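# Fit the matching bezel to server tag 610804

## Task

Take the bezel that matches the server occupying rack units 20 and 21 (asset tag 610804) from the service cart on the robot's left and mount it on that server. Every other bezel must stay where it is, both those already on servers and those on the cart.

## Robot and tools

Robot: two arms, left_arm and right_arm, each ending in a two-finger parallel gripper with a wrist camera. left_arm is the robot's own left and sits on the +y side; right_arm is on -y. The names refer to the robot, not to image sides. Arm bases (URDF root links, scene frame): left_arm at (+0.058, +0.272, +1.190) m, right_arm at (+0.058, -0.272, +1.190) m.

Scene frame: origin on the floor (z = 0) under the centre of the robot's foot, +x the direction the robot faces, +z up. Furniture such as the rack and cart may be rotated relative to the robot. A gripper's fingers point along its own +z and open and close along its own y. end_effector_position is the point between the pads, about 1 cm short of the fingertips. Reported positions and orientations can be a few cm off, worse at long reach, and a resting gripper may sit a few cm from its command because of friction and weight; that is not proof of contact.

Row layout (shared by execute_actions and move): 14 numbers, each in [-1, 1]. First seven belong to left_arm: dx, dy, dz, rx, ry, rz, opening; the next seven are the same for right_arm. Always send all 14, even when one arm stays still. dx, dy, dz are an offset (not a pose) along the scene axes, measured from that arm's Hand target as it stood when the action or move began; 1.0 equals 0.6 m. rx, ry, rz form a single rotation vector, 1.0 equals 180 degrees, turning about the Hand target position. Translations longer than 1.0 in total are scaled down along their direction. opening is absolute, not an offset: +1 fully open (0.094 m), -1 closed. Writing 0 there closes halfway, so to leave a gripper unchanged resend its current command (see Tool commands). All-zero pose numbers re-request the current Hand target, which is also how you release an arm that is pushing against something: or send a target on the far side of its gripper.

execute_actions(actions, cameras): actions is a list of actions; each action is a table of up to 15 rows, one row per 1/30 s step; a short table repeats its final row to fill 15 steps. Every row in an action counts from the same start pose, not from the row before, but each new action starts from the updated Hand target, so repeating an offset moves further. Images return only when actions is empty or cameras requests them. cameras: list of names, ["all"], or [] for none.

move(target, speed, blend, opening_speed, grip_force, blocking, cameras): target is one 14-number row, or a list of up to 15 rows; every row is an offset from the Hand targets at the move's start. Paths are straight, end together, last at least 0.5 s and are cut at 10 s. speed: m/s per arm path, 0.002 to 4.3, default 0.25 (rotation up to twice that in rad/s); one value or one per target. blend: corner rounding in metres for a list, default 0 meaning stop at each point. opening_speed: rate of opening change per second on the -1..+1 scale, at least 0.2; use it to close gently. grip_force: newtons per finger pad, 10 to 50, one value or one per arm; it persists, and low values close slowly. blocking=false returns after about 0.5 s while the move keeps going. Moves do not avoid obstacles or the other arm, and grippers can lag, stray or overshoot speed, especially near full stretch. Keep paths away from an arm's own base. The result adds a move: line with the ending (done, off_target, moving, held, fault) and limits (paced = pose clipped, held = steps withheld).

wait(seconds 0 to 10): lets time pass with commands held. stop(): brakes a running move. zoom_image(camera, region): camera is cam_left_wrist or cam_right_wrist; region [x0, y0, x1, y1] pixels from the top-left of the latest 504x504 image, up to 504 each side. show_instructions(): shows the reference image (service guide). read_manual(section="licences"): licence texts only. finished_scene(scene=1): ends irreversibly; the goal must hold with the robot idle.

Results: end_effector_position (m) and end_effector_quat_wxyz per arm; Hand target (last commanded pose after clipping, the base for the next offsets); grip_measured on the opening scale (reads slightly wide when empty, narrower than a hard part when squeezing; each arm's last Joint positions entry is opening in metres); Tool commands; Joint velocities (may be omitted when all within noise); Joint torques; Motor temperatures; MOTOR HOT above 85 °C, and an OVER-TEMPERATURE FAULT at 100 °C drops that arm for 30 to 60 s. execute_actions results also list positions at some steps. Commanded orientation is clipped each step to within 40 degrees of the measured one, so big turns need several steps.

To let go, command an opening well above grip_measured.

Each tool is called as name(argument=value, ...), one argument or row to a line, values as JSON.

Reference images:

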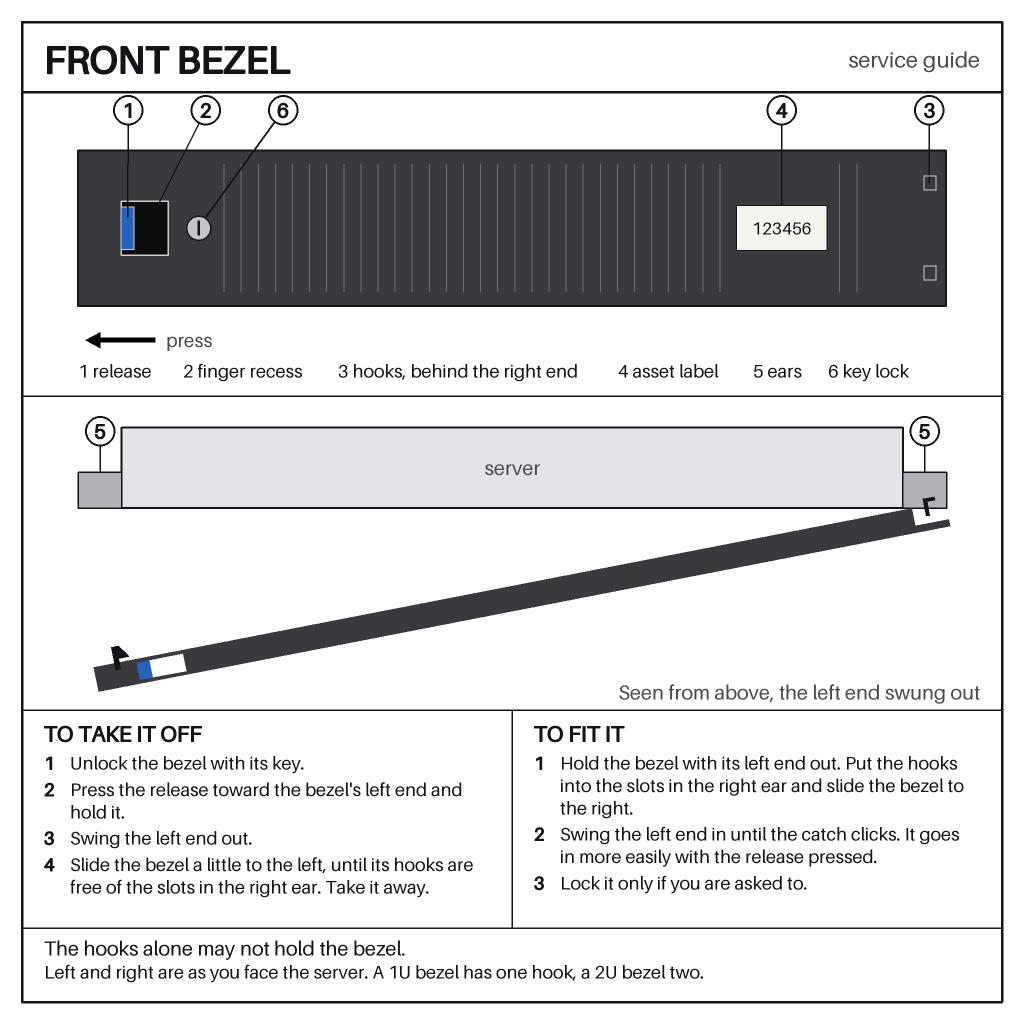

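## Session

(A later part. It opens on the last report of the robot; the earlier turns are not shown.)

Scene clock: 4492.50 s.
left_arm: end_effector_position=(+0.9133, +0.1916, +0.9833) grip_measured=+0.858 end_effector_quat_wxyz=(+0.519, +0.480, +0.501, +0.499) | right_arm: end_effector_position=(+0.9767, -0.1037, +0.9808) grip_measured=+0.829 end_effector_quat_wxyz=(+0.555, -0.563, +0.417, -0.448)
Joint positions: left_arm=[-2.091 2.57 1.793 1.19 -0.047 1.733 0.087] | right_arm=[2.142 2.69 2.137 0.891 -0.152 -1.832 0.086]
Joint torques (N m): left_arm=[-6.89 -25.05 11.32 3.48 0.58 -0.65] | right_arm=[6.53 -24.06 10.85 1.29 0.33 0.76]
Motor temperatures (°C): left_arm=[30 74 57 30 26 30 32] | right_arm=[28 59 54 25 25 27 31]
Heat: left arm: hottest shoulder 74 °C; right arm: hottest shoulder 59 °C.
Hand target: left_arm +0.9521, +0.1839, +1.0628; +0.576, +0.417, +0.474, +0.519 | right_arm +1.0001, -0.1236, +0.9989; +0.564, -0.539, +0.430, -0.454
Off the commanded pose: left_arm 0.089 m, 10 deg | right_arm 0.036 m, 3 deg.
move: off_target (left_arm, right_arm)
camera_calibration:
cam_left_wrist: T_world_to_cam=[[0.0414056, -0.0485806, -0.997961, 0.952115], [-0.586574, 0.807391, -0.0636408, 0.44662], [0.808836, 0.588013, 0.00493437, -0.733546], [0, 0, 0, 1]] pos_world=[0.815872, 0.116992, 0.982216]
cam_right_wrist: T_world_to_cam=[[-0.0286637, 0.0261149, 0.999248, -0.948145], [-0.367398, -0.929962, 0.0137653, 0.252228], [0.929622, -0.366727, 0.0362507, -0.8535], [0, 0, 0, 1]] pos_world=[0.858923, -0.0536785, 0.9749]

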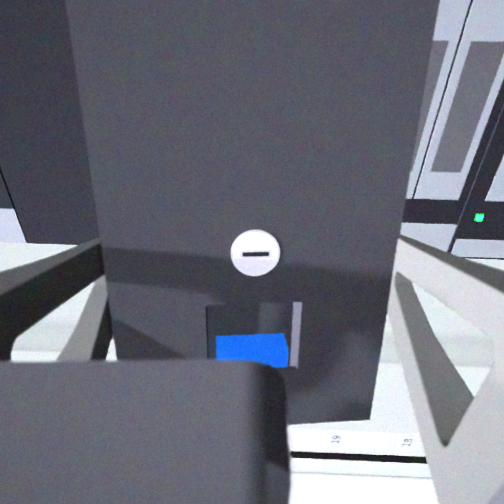

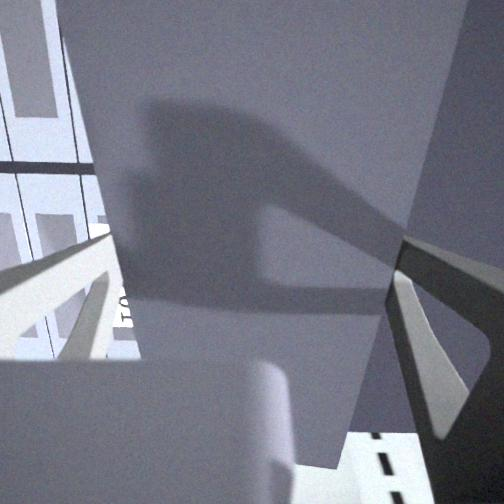

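move(
  target=[0.012,0,0,0,0,0,0.6,0.012,0,0,0,0,0,0.6],
  speed=0.05,
)

move(
  target=[0.012,0,0,0,0,0,0.6,0.012,0,0,0,0,0,0.6],
  speed=0.05,
)

Scene clock: 4497.77 s.
left_arm: end_effector_position=(+0.9202, +0.1924, +0.9842) grip_measured=+0.858 end_effector_quat_wxyz=(+0.519, +0.479, +0.500, +0.500) | right_arm: end_effector_position=(+0.9788, -0.1034, +0.9811) grip_measured=+0.829 end_effector_quat_wxyz=(+0.556, -0.562, +0.417, -0.449)
Joint positions: left_arm=[-2.09 2.577 1.819 1.173 -0.047 1.734 0.087] | right_arm=[2.142 2.696 2.151 0.886 -0.152 -1.83 0.086]
Joint torques (N m): left_arm=[-6.83 -24.76 11.75 3.45 0.59 -0.66] | right_arm=[6.18 -23.88 12.25 0.84 0.36 0.75]
Motor temperatures (°C): left_arm=[30 75 57 30 26 29 32] | right_arm=[28 61 54 25 25 27 31]
Heat: left arm: hottest shoulder 75 °C; right arm: hottest shoulder 61 °C.
Hand target: left_arm +0.9592, +0.1836, +1.0626; +0.576, +0.417, +0.475, +0.518 | right_arm +1.0073, -0.1236, +0.9990; +0.564, -0.539, +0.430, -0.454
Off the commanded pose: left_arm 0.088 m, 10 deg | right_arm 0.039 m, 3 deg.
move: off_target (left_arm, right_arm)

Scene clock: 4498.70 s.
left_arm: end_effector_position=(+0.9291, +0.1949, +0.9843) grip_measured=+0.858 end_effector_quat_wxyz=(+0.519, +0.478, +0.500, +0.502) | right_arm: end_effector_position=(+0.9813, -0.1027, +0.9803) grip_measured=+0.829 end_effector_quat_wxyz=(+0.557, -0.562, +0.416, -0.448)
Joint positions: left_arm=[-2.086 2.588 1.856 1.15 -0.046 1.734 0.087] | right_arm=[2.142 2.705 2.17 0.878 -0.154 -1.83 0.086]
Joint torques (N m): left_arm=[-7.06 -25 11.78 3.47 0.57 -0.67] | right_arm=[5.89 -24.23 13.19 0.01 0.38 0.74]
Motor temperatures (°C): left_arm=[30 75 57 30 26 29 32] | right_arm=[28 61 55 25 25 27 31]
Heat: left arm: hottest shoulder 75 °C; right arm: hottest shoulder 61 °C.
Hand target: left_arm +0.9664, +0.1839, +1.0626; +0.576, +0.417, +0.475, +0.519 | right_arm +1.0145, -0.1236, +0.9989; +0.564, -0.539, +0.430, -0.454
Off the commanded pose: left_arm 0.087 m, 10 deg | right_arm 0.043 m, 3 deg.
move: off_target (left_arm, right_arm)

move(
  target=[0,0,0.025,0,0,0,0.6,0,0,0.025,0,0,0,0.6],
  speed=0.05,
)

Scene clock: 4501.53 s.
left_arm: end_effector_position=(+0.9291, +0.1948, +0.9840) grip_measured=+0.858 end_effector_quat_wxyz=(+0.519, +0.479, +0.500, +0.501) | right_arm: end_effector_position=(+0.9813, -0.1026, +0.9803) grip_measured=+0.829 end_effector_quat_wxyz=(+0.557, -0.562, +0.416, -0.448)
Joint positions: left_arm=[-2.086 2.588 1.856 1.149 -0.044 1.733 0.087] | right_arm=[2.142 2.705 2.17 0.878 -0.155 -1.83 0.086]
Joint torques (N m): left_arm=[-7.3 -27.22 9.89 3.3 0.36 -0.65] | right_arm=[6.48 -26.23 10.62 0.16 0.53 0.73]
Motor temperatures (°C): left_arm=[30 75 57 30 26 29 32] | right_arm=[28 62 56 25 25 27 31]
Heat: left arm: hottest shoulder 75 °C; right arm: hottest shoulder 62 °C.
Hand target: left_arm +0.9664, +0.1839, +1.0776; +0.576, +0.417, +0.475, +0.518 | right_arm +1.0145, -0.1236, +1.0139; +0.564, -0.539, +0.430, -0.454
Off the commanded pose: left_arm 0.101 m, 10 deg | right_arm 0.052 m, 3 deg.
move: off_target (left_arm, right_arm)

move(
  target=[0,0,0.008,0,0,0,0.6,0,0,0.012,0,0,0,0.6],
  speed=0.03,
)

move(
  target=[0,0,0.005,0,0,0,0.6,0,0,0.007,0,0,0,0.6],
  speed=0.03,
)

Scene clock: 4504.07 s.
left_arm: end_effector_position=(+0.9294, +0.1949, +0.9842) grip_measured=+0.858 end_effector_quat_wxyz=(+0.519, +0.479, +0.500, +0.501) | right_arm: end_effector_position=(+0.9813, -0.1027, +0.9803) grip_measured=+0.829 end_effector_quat_wxyz=(+0.557, -0.562, +0.416, -0.448)
Joint positions: left_arm=[-2.086 2.587 1.856 1.147 -0.044 1.733 0.087] | right_arm=[2.142 2.705 2.17 0.878 -0.154 -1.83 0.086]
Joint torques (N m): left_arm=[-7.47 -27.75 9.32 3.32 0.33 -0.64] | right_arm=[6.65 -27.69 9.35 0.1 0.54 0.7]
Motor temperatures (°C): left_arm=[30 75 57 30 26 29 32] | right_arm=[28 63 56 25 25 27 31]
Heat: left arm: hottest shoulder 75 °C; right arm: hottest shoulder 63 °C.
Hand target: left_arm +0.9664, +0.1839, +1.0825; +0.576, +0.417, +0.475, +0.519 | right_arm +1.0145, -0.1236, +1.0211; +0.564, -0.539, +0.430, -0.454
Off the commanded pose: left_arm 0.106 m, 10 deg | right_arm 0.057 m, 3 deg.
move: off_target (left_arm, right_arm)

Scene clock: 4504.77 s.
left_arm: end_effector_position=(+0.9302, +0.1951, +0.9848) grip_measured=+0.858 end_effector_quat_wxyz=(+0.518, +0.480, +0.501, +0.500) | right_arm: end_effector_position=(+0.9817, -0.1029, +0.9810) grip_measured=+0.829 end_effector_quat_wxyz=(+0.556, -0.563, +0.417, -0.448)
Joint positions: left_arm=[-2.086 2.585 1.856 1.142 -0.045 1.733 0.087] | right_arm=[2.142 2.701 2.167 0.874 -0.153 -1.83 0.086]
Joint torques (N m): left_arm=[-7.53 -27.99 9.07 3.4 0.34 -0.64] | right_arm=[7.18 -28.28 8.9 0.14 0.53 0.71]
Motor temperatures (°C): left_arm=[30 75 57 30 26 29 32] | right_arm=[28 63 56 25 25 27 31]
Heat: left arm: hottest shoulder 75 °C; right arm: hottest shoulder 63 °C.
Hand target: left_arm +0.9664, +0.1839, +1.0855; +0.576, +0.417, +0.475, +0.519 | right_arm +1.0146, -0.1236, +1.0254; +0.564, -0.539, +0.430, -0.454
Off the commanded pose: left_arm 0.108 m, 10 deg | right_arm 0.059 m, 3 deg.
move: off_target (left_arm, right_arm)

Moving gently now. Continue with small steps.

move(
  target=[0,0,0.004,0,0,0,0.6,0,0,0.004,0,0,0,0.6],
  speed=0.03,
)

move(
  target=[0,0,0.004,0,0,0,0.6,0,0,0.004,0,0,0,0.6],
  speed=0.03,
)

Scene clock: 4507.30 s.
left_arm: end_effector_position=(+0.9308, +0.1952, +0.9853) grip_measured=+0.858 end_effector_quat_wxyz=(+0.518, +0.480, +0.502, +0.500) | right_arm: end_effector_position=(+0.9820, -0.1033, +0.9815) grip_measured=+0.829 end_effector_quat_wxyz=(+0.555, -0.564, +0.418, -0.447)
Joint positions: left_arm=[-2.086 2.583 1.856 1.138 -0.045 1.732 0.087] | right_arm=[2.142 2.698 2.165 0.87 -0.152 -1.83 0.086]
Joint torques (N m): left_arm=[-7.59 -28.22 8.91 3.47 0.31 -0.63] | right_arm=[6.59 -27.93 8.65 0.5 0.52 0.72]
Motor temperatures (°C): left_arm=[30 76 56 30 26 29 32] | right_arm=[28 63 56 25 25 27 31]
Heat: left arm: hottest shoulder 76 °C; right arm: hottest shoulder 63 °C.
Hand target: left_arm +0.9664, +0.1839, +1.0878; +0.576, +0.417, +0.475, +0.519 | right_arm +1.0145, -0.1236, +1.0277; +0.564, -0.539, +0.430, -0.454
Off the commanded pose: left_arm 0.109 m, 11 deg | right_arm 0.060 m, 3 deg.
move: off_target (left_arm, right_arm)

Scene clock: 4508.00 s.
left_arm: end_effector_position=(+0.9315, +0.1949, +0.9858) grip_measured=+0.858 end_effector_quat_wxyz=(+0.518, +0.481, +0.502, +0.499) | right_arm: end_effector_position=(+0.9825, -0.1036, +0.9821) grip_measured=+0.829 end_effector_quat_wxyz=(+0.554, -0.564, +0.419, -0.447)
Joint positions: left_arm=[-2.086 2.581 1.856 1.134 -0.045 1.731 0.087] | right_arm=[2.142 2.696 2.163 0.866 -0.15 -1.83 0.086]
Joint torques (N m): left_arm=[-7.53 -28.22 8.77 3.56 0.28 -0.62] | right_arm=[6.89 -29.04 8.73 0.42 0.48 0.69]
Motor temperatures (°C): left_arm=[30 76 56 30 26 29 32] | right_arm=[28 63 56 25 25 27 31]
Heat: left arm: hottest shoulder 76 °C; right arm: hottest shoulder 63 °C.
Hand target: left_arm +0.9664, +0.1836, +1.0901; +0.576, +0.417, +0.475, +0.518 | right_arm +1.0146, -0.1236, +1.0303; +0.564, -0.539, +0.430, -0.454
Off the commanded pose: left_arm 0.111 m, 11 deg | right_arm 0.061 m, 3 deg.
move: off_target (left_arm, right_arm)

move(
  target=[0,0,0.009,0,0,0,0.6,0,0,0.006,0,0,0,0.6],
  speed=0.03,
)

move(
  target=[0,0,0.008,0,0,0,0.6,0,0,0.006,0,0,0,0.6],
  speed=0.03,
)

Scene clock: 4510.93 s.
left_arm: end_effector_position=(+0.9310, +0.1932, +0.9874) grip_measured=+0.858 end_effector_quat_wxyz=(+0.517, +0.482, +0.504, +0.497) | right_arm: end_effector_position=(+0.9841, -0.1045, +0.9830) grip_measured=+0.829 end_effector_quat_wxyz=(+0.551, -0.566, +0.421, -0.445)
Joint positions: left_arm=[-2.089 2.574 1.847 1.129 -0.047 1.731 0.087] | right_arm=[2.142 2.69 2.162 0.853 -0.146 -1.831 0.086]
Joint torques (N m): left_arm=[-7.53 -28.51 8.62 3.64 0.33 -0.6] | right_arm=[6.59 -27.99 8.49 0.96 0.36 0.71]
Motor temperatures (°C): left_arm=[30 76 56 30 26 29 32] | right_arm=[28 63 56 25 25 27 31]
Heat: left arm: hottest shoulder 76 °C; right arm: hottest shoulder 63 °C.
Hand target: left_arm +0.9664, +0.1837, +1.0956; +0.576, +0.417, +0.474, +0.518 | right_arm +1.0144, -0.1236, +1.0336; +0.564, -0.539, +0.430, -0.454
Off the commanded pose: left_arm 0.114 m, 11 deg | right_arm 0.062 m, 4 deg.
move: off_target (left_arm, right_arm)

Scene clock: 4511.63 s.
left_arm: end_effector_position=(+0.9310, +0.1922, +0.9903) grip_measured=+0.858 end_effector_quat_wxyz=(+0.516, +0.483, +0.504, +0.496) | right_arm: end_effector_position=(+0.9856, -0.1052, +0.9853) grip_measured=+0.829 end_effector_quat_wxyz=(+0.551, -0.566, +0.422, -0.445)
Joint positions: left_arm=[-2.091 2.566 1.84 1.127 -0.05 1.732 0.087] | right_arm=[2.142 2.686 2.162 0.848 -0.144 -1.831 0.086]
Joint torques (N m): left_arm=[-7.59 -28.81 8.58 3.69 0.41 -0.61] | right_arm=[6.65 -29.33 8.05 1.01 0.32 0.7]
Motor temperatures (°C): left_arm=[30 76 56 30 26 29 32] | right_arm=[28 64 56 25 25 27 31]
Heat: left arm: hottest shoulder 76 °C; right arm: hottest shoulder 64 °C.
Hand target: left_arm +0.9665, +0.1839, +1.1006; +0.576, +0.417, +0.474, +0.519 | right_arm +1.0145, -0.1236, +1.0372; +0.564, -0.539, +0.430, -0.454
Off the commanded pose: left_arm 0.116 m, 11 deg | right_arm 0.062 m, 4 deg.
move: off_target (left_arm, right_arm)

move(
  target=[0,0.015,0,0,0,0,0.6,0,0.015,0,0,0,0,0.6],
  speed=0.03,
)

move(
  target=[0,0.006,0,0,0,0,0.6,0,0.006,0,0,0,0,0.6],
  speed=0.03,
)

Scene clock: 4515.67 s.
left_arm: end_effector_position=(+0.9306, +0.1919, +0.9907) grip_measured=+0.858 end_effector_quat_wxyz=(+0.517, +0.484, +0.504, +0.496) | right_arm: end_effector_position=(+0.9857, -0.1057, +0.9852) grip_measured=+0.829 end_effector_quat_wxyz=(+0.550, -0.565, +0.423, -0.446)
Joint positions: left_arm=[-2.091 2.564 1.836 1.127 -0.048 1.732 0.087] | right_arm=[2.142 2.686 2.162 0.848 -0.141 -1.83 0.086]
Joint torques (N m): left_arm=[-6.59 -29.04 8.4 3.67 0.75 -0.66] | right_arm=[7.53 -28.63 8.58 0.85 0.59 0.64]
Motor temperatures (°C): left_arm=[30 77 56 30 26 29 32] | right_arm=[28 65 56 25 25 27 31]
Heat: left arm: hottest shoulder 77 °C; right arm: hottest shoulder 65 °C.
Hand target: left_arm +0.9665, +0.1929, +1.1006; +0.576, +0.417, +0.474, +0.519 | right_arm +1.0144, -0.1145, +1.0371; +0.564, -0.539, +0.430, -0.454
Off the commanded pose: left_arm 0.116 m, 11 deg | right_arm 0.060 m, 4 deg.
move: off_target (left_arm, right_arm)

Scene clock: 4516.37 s.
left_arm: end_effector_position=(+0.9305, +0.1920, +0.9911) grip_measured=+0.858 end_effector_quat_wxyz=(+0.517, +0.485, +0.503, +0.495) | right_arm: end_effector_position=(+0.9858, -0.1056, +0.9852) grip_measured=+0.829 end_effector_quat_wxyz=(+0.549, -0.565, +0.425, -0.446)
Joint positions: left_arm=[-2.09 2.562 1.834 1.126 -0.044 1.733 0.087] | right_arm=[2.143 2.686 2.162 0.848 -0.137 -1.83 0.086]
Joint torques (N m): left_arm=[-6.42 -29.1 8.4 3.71 0.76 -0.68] | right_arm=[7.65 -28.57 8.88 0.9 0.59 0.63]
Motor temperatures (°C): left_arm=[30 77 56 30 26 29 32] | right_arm=[28 66 56 25 25 27 31]
Heat: left arm: hottest shoulder 77 °C; right arm: hottest shoulder 66 °C.
Hand target: left_arm +0.9665, +0.1965, +1.1007; +0.576, +0.417, +0.474, +0.519 | right_arm +1.0144, -0.1110, +1.0371; +0.564, -0.539, +0.430, -0.454
Off the commanded pose: left_arm 0.115 m, 11 deg | right_arm 0.060 m, 4 deg.
move: off_target (left_arm, right_arm)

move(
  target=[0,0.012,0,0,0,0,0.6,0,0.012,0,0,0,0,0.6],
  speed=0.03,
)

move(
  target=[0,0.01,0,0,0,0,0.6,0,0.01,0,0,0,0,0.6],
  speed=0.03,
)

Scene clock: 4519.20 s.
left_arm: end_effector_position=(+0.9302, +0.1925, +0.9916) grip_measured=+0.858 end_effector_quat_wxyz=(+0.518, +0.487, +0.501, +0.493) | right_arm: end_effector_position=(+0.9859, -0.1050, +0.9852) grip_measured=+0.829 end_effector_quat_wxyz=(+0.547, -0.564, +0.427, -0.447)
Joint positions: left_arm=[-2.088 2.558 1.83 1.124 -0.036 1.733 0.087] | right_arm=[2.145 2.686 2.162 0.848 -0.128 -1.829 0.086]
Joint torques (N m): left_arm=[-5.71 -29.04 8.42 3.79 0.78 -0.74] | right_arm=[8.41 -27.58 9.18 0.88 0.53 0.64]
Motor temperatures (°C): left_arm=[30 78 56 30 26 29 32] | right_arm=[28 67 56 25 25 27 31]
Heat: left arm: hottest shoulder 78 °C; right arm: hottest shoulder 67 °C.
Hand target: left_arm +0.9665, +0.2035, +1.1006; +0.576, +0.417, +0.474, +0.519 | right_arm +1.0144, -0.1039, +1.0371; +0.564, -0.539, +0.430, -0.454
Off the commanded pose: left_arm 0.115 m, 11 deg | right_arm 0.059 m, 3 deg.
move: off_target (left_arm, right_arm)

Scene clock: 4519.90 s.
left_arm: end_effector_position=(+0.9308, +0.1938, +0.9918) grip_measured=+0.858 end_effector_quat_wxyz=(+0.519, +0.489, +0.500, +0.492) | right_arm: end_effector_position=(+0.9860, -0.1038, +0.9856) grip_measured=+0.829 end_effector_quat_wxyz=(+0.546, -0.563, +0.429, -0.448)
Joint positions: left_arm=[-2.085 2.557 1.83 1.121 -0.028 1.732 0.087] | right_arm=[2.148 2.685 2.162 0.847 -0.12 -1.829 0.086]
Joint torques (N m): left_arm=[-4.89 -29.39 8.31 3.92 0.68 -0.75] | right_arm=[8.94 -27.87 9.48 0.87 0.5 0.55]
Motor temperatures (°C): left_arm=[30 77 56 30 26 29 32] | right_arm=[28 67 56 25 25 27 31]
Heat: left arm: hottest shoulder 77 °C; right arm: hottest shoulder 67 °C.
Hand target: left_arm +0.9664, +0.2096, +1.1005; +0.576, +0.417, +0.474, +0.519 | right_arm +1.0145, -0.0977, +1.0374; +0.564, -0.539, +0.430, -0.454
Off the commanded pose: left_arm 0.116 m, 11 deg | right_arm 0.059 m, 3 deg.
move: off_target (left_arm, right_arm)

move(
  target=[0.01,0,-0.006,0,0,0,0.6,0.01,0,-0.002,0,0,0,0.6],
  speed=0.04,
)

move(
  target=[0.01,0,-0.004,0,0,0,0.6,0.01,0,-0.002,0,0,0,0.6],
  speed=0.04,
)

Scene clock: 4522.33 s.
left_arm: end_effector_position=(+0.9309, +0.1945, +0.9899) grip_measured=+0.858 end_effector_quat_wxyz=(+0.520, +0.491, +0.501, +0.488) | right_arm: end_effector_position=(+0.9865, -0.1031, +0.9847) grip_measured=+0.829 end_effector_quat_wxyz=(+0.545, -0.565, +0.430, -0.446)
Joint positions: left_arm=[-2.083 2.557 1.83 1.114 -0.022 1.728 0.087] | right_arm=[2.148 2.685 2.164 0.838 -0.12 -1.83 0.086]
Joint torques (N m): left_arm=[-5.48 -28.45 9.88 3.81 0.55 -0.74] | right_arm=[9.11 -26.81 11.1 0.54 0.4 0.58]
Motor temperatures (°C): left_arm=[30 78 56 30 26 29 32] | right_arm=[28 67 56 25 25 27 31]
Heat: left arm: hottest shoulder 78 °C; right arm: hottest shoulder 67 °C.
Hand target: left_arm +0.9724, +0.2097, +1.0969; +0.576, +0.417, +0.475, +0.519 | right_arm +1.0205, -0.0977, +1.0361; +0.564, -0.539, +0.430, -0.454
Off the commanded pose: left_arm 0.116 m, 12 deg | right_arm 0.062 m, 4 deg.
move: off_target (left_arm, right_arm)

Scene clock: 4523.03 s.
left_arm: end_effector_position=(+0.9310, +0.1944, +0.9885) grip_measured=+0.858 end_effector_quat_wxyz=(+0.519, +0.492, +0.502, +0.486) | right_arm: end_effector_position=(+0.9872, -0.1031, +0.9847) grip_measured=+0.829 end_effector_quat_wxyz=(+0.544, -0.566, +0.430, -0.446)
Joint positions: left_arm=[-2.083 2.557 1.83 1.108 -0.021 1.725 0.087] | right_arm=[2.148 2.685 2.166 0.834 -0.12 -1.832 0.086]
Joint torques (N m): left_arm=[-5.42 -27.87 11.26 3.67 0.54 -0.71] | right_arm=[8.94 -26.64 12.4 0.25 0.4 0.63]
Motor temperatures (°C): left_arm=[30 79 56 30 26 29 32] | right_arm=[28 68 56 25 25 27 31]
Heat: left arm: hottest shoulder 79 °C; right arm: hottest shoulder 68 °C.
Hand target: left_arm +0.9784, +0.2094, +1.0945; +0.576, +0.417, +0.475, +0.519 | right_arm +1.0266, -0.0978, +1.0351; +0.564, -0.539, +0.430, -0.454
Off the commanded pose: left_arm 0.117 m, 12 deg | right_arm 0.064 m, 4 deg.
move: off_target (left_arm, right_arm)

move(
  target=[0.01,0,-0.002,0,0,0,0.6,0.01,0,-0.001,0,0,0,0.6],
  speed=0.04,
)

move(
  target=[0.01,0,-0.002,0,0,0,0.6,0.01,0,-0.001,0,0,0,0.6],
  speed=0.04,
)

Scene clock: 4527.53 s.
left_arm: end_effector_position=(+0.9363, +0.1958, +0.9897) grip_measured=+0.858 end_effector_quat_wxyz=(+0.518, +0.493, +0.504, +0.484) | right_arm: end_effector_position=(+0.9889, -0.1029, +0.9851) grip_measured=+0.829 end_effector_quat_wxyz=(+0.543, -0.567, +0.431, -0.444)
Joint positions: left_arm=[-2.081 2.557 1.845 1.087 -0.02 1.724 0.087] | right_arm=[2.148 2.685 2.172 0.823 -0.121 -1.832 0.086]
Joint torques (N m): left_arm=[-5.54 -27.22 12.14 3.86 0.5 -0.71] | right_arm=[8.41 -25.64 14.08 0.06 0.41 0.59]
Motor temperatures (°C): left_arm=[30 80 57 30 26 29 32] | right_arm=[28 68 56 25 25 27 31]
Heat: left arm: hottest shoulder 80 °C; right arm: hottest shoulder 68 °C.
Hand target: left_arm +0.9844, +0.2096, +1.0932; +0.576, +0.417, +0.475, +0.519 | right_arm +1.0325, -0.0980, +1.0343; +0.564, -0.539, +0.430, -0.454
Off the commanded pose: left_arm 0.115 m, 12 deg | right_arm 0.066 m, 4 deg.
move: off_target (left_arm, right_arm)

Scene clock: 4528.47 s.
left_arm: end_effector_position=(+0.9432, +0.1974, +0.9920) grip_measured=+0.858 end_effector_quat_wxyz=(+0.517, +0.495, +0.504, +0.483) | right_arm: end_effector_position=(+0.9910, -0.1024, +0.9855) grip_measured=+0.829 end_effector_quat_wxyz=(+0.543, -0.569, +0.433, -0.441)
Joint positions: left_arm=[-2.079 2.557 1.866 1.063 -0.016 1.725 0.087] | right_arm=[2.148 2.685 2.18 0.809 -0.121 -1.828 0.086]
Joint torques (N m): left_arm=[-5.66 -26.58 12.96 4.15 0.38 -0.72] | right_arm=[9.29 -24.94 15.32 0.16 0.41 0.59]
Motor temperatures (°C): left_arm=[30 80 57 30 26 29 32] | right_arm=[28 68 56 25 25 27 31]
Heat: left arm: hottest shoulder 80 °C; right arm: hottest shoulder 68 °C.
Hand target: left_arm +0.9905, +0.2097, +1.0920; +0.576, +0.417, +0.475, +0.519 | right_arm +1.0385, -0.0978, +1.0337; +0.564, -0.539, +0.430, -0.454
Off the commanded pose: left_arm 0.111 m, 12 deg | right_arm 0.068 m, 4 deg.
move: off_target (left_arm, right_arm)

wait(
  seconds=0.1,
  cameras=["cam_right_wrist"],
)

Scene clock: 4530.00 s.
left_arm: end_effector_position=(+0.9432, +0.1974, +0.9920) grip_measured=+0.858 end_effector_quat_wxyz=(+0.517, +0.495, +0.504, +0.483) | right_arm: end_effector_position=(+0.9910, -0.1023, +0.9854) grip_measured=+0.829 end_effector_quat_wxyz=(+0.543, -0.569, +0.433, -0.441)
Joint positions: left_arm=[-2.079 2.557 1.866 1.063 -0.016 1.725 0.087] | right_arm=[2.148 2.685 2.18 0.809 -0.121 -1.828 0.086]
Joint torques (N m): left_arm=[-5.54 -26.52 12.93 4.15 0.38 -0.73] | right_arm=[8.76 -25.41 15.3 0.17 0.38 0.57]
Motor temperatures (°C): left_arm=[30 80 56 30 26 29 32] | right_arm=[28 69 57 25 25 27 31]
Heat: left arm: hottest shoulder 80 °C; right arm: hottest shoulder 69 °C.
Hand target: left_arm +0.9905, +0.2097, +1.0920; +0.576, +0.417, +0.475, +0.519 | right_arm +1.0385, -0.0978, +1.0336; +0.564, -0.539, +0.430, -0.454
Tool commands: left_gripper/opening=+0.6 right_gripper/opening=+0.6
Off the commanded pose: left_arm 0.111 m, 12 deg | right_arm 0.068 m, 4 deg.
wait: 0.10 s; at rest from the start
camera_calibration:
cam_right_wrist: T_world_to_cam=[[0.0127397, 0.0255393, 0.999593, -0.993734], [-0.382109, -0.923679, 0.0284697, 0.259449], [0.92403, -0.382316, -0.0020086, -0.824894], [0, 0, 0, 1]] pos_world=[0.874024, -0.0503432, 0.984286]
Images, in order (width x height): cam_right_wrist 504x504.

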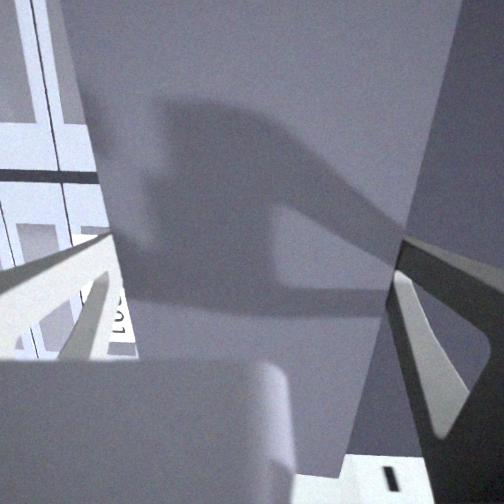

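move(
  target=[0.003,0,-0.002,0,0,0,0.6,0.012,0,-0.001,0,0,0,0.6],
  speed=0.04,
)

move(
  target=[0.003,0,-0.002,0,0,0,0.6,0.012,0,-0.001,0,0,0,0.6],
  speed=0.04,
)

Scene clock: 4535.10 s.
left_arm: end_effector_position=(+0.9471, +0.1983, +0.9921) grip_measured=+0.858 end_effector_quat_wxyz=(+0.518, +0.496, +0.502, +0.483) | right_arm: end_effector_position=(+0.9923, -0.1021, +0.9856) grip_measured=+0.829 end_effector_quat_wxyz=(+0.543, -0.568, +0.432, -0.441)
Joint positions: left_arm=[-2.077 2.563 1.883 1.053 -0.012 1.725 0.087] | right_arm=[2.148 2.689 2.188 0.804 -0.121 -1.828 0.086]
Joint torques (N m): left_arm=[-5.77 -26.52 12.85 4.23 0.23 -0.73] | right_arm=[8.94 -25.52 16.4 -0.34 0.38 0.59]
Motor temperatures (°C): left_arm=[30 80 56 30 26 29 32] | right_arm=[28 69 60 25 25 27 31]
Heat: left arm: hottest shoulder 80 °C; right arm: hottest shoulder 69 °C.
Hand target: left_arm +0.9923, +0.2098, +1.0911; +0.576, +0.417, +0.474, +0.519 | right_arm +1.0458, -0.0978, +1.0332; +0.564, -0.539, +0.430, -0.454
Off the commanded pose: left_arm 0.109 m, 12 deg | right_arm 0.072 m, 4 deg.
move: off_target (left_arm, right_arm)

Scene clock: 4536.27 s.
left_arm: end_effector_position=(+0.9511, +0.1990, +0.9916) grip_measured=+0.858 end_effector_quat_wxyz=(+0.519, +0.495, +0.502, +0.484) | right_arm: end_effector_position=(+0.9932, -0.1017, +0.9852) grip_measured=+0.829 end_effector_quat_wxyz=(+0.544, -0.568, +0.432, -0.442)
Joint positions: left_arm=[-2.075 2.571 1.903 1.043 -0.009 1.725 0.087] | right_arm=[2.148 2.694 2.197 0.803 -0.123 -1.828 0.086]
Joint torques (N m): left_arm=[-5.77 -26.4 12.66 4.29 0.14 -0.74] | right_arm=[8.59 -24.94 17.35 -0.8 0.38 0.58]
Motor temperatures (°C): left_arm=[30 80 56 30 26 29 32] | right_arm=[28 68 60 25 25 27 31]
Heat: left arm: hottest shoulder 80 °C; right arm: hottest shoulder 68 °C.
Hand target: left_arm +0.9941, +0.2097, +1.0898; +0.576, +0.417, +0.474, +0.519 | right_arm +1.0528, -0.0978, +1.0323; +0.564, -0.539, +0.430, -0.454
Off the commanded pose: left_arm 0.108 m, 12 deg | right_arm 0.076 m, 4 deg.
move: off_target (left_arm, right_arm)

wait(
  seconds=0,
  cameras=["all"],
)

zoom_image(
  camera="cam_right_wrist",
  region=[264, 404, 464, 504],
)

Scene clock: 4541.73 s.
left_arm: end_effector_position=(+0.9511, +0.1990, +0.9916) grip_measured=+0.858 end_effector_quat_wxyz=(+0.519, +0.495, +0.502, +0.484) | right_arm: end_effector_position=(+0.9932, -0.1017, +0.9852) grip_measured=+0.829 end_effector_quat_wxyz=(+0.544, -0.568, +0.432, -0.442)
Joint positions: left_arm=[-2.075 2.571 1.903 1.043 -0.009 1.725 0.087] | right_arm=[2.148 2.694 2.197 0.803 -0.123 -1.828 0.086]
Joint torques (N m): left_arm=[-5.89 -26.58 12.66 4.3 0.16 -0.73] | right_arm=[8.59 -25.17 17.32 -0.8 0.33 0.61]
Motor temperatures (°C): left_arm=[30 81 58 30 26 29 32] | right_arm=[28 68 63 25 25 27 31]
Heat: left arm: hottest shoulder 81 °C; right arm: hottest shoulder 68 °C.
Hand target: left_arm +0.9941, +0.2097, +1.0898; +0.576, +0.417, +0.474, +0.519 | right_arm +1.0528, -0.0978, +1.0323; +0.564, -0.539, +0.430, -0.454
Tool commands: left_gripper/opening=+0.6 right_gripper/opening=+0.6
Off the commanded pose: left_arm 0.108 m, 12 deg | right_arm 0.076 m, 4 deg.
camera_calibration:
cam_left_wrist: T_world_to_cam=[[0.00778936, -0.0496014, -0.998739, 0.992078], [-0.563295, 0.825009, -0.0453665, 0.419685], [0.826219, 0.562938, -0.0215139, -0.753836], [0, 0, 0, 1]] pos_world=[0.851512, 0.127328, 0.993648]
cam_right_wrist: T_world_to_cam=[[0.00901163, 0.0246914, 0.999655, -0.990004], [-0.381202, -0.924119, 0.0262621, 0.262084], [0.924448, -0.381307, 0.00108462, -0.830005], [0, 0, 0, 1]] pos_world=[0.876125, -0.049845, 0.983679]

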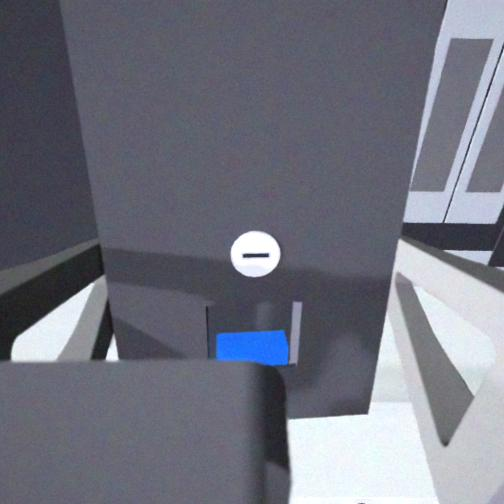

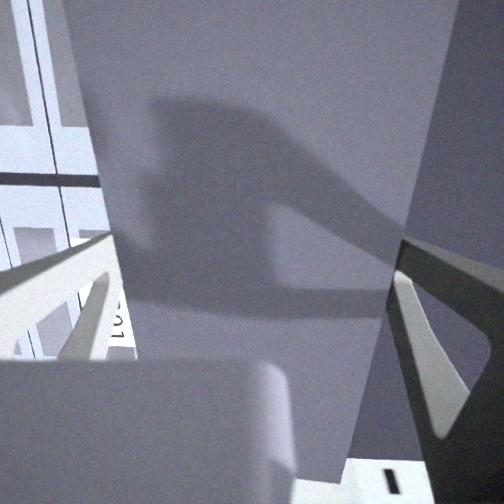

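Scaled by 2.520.

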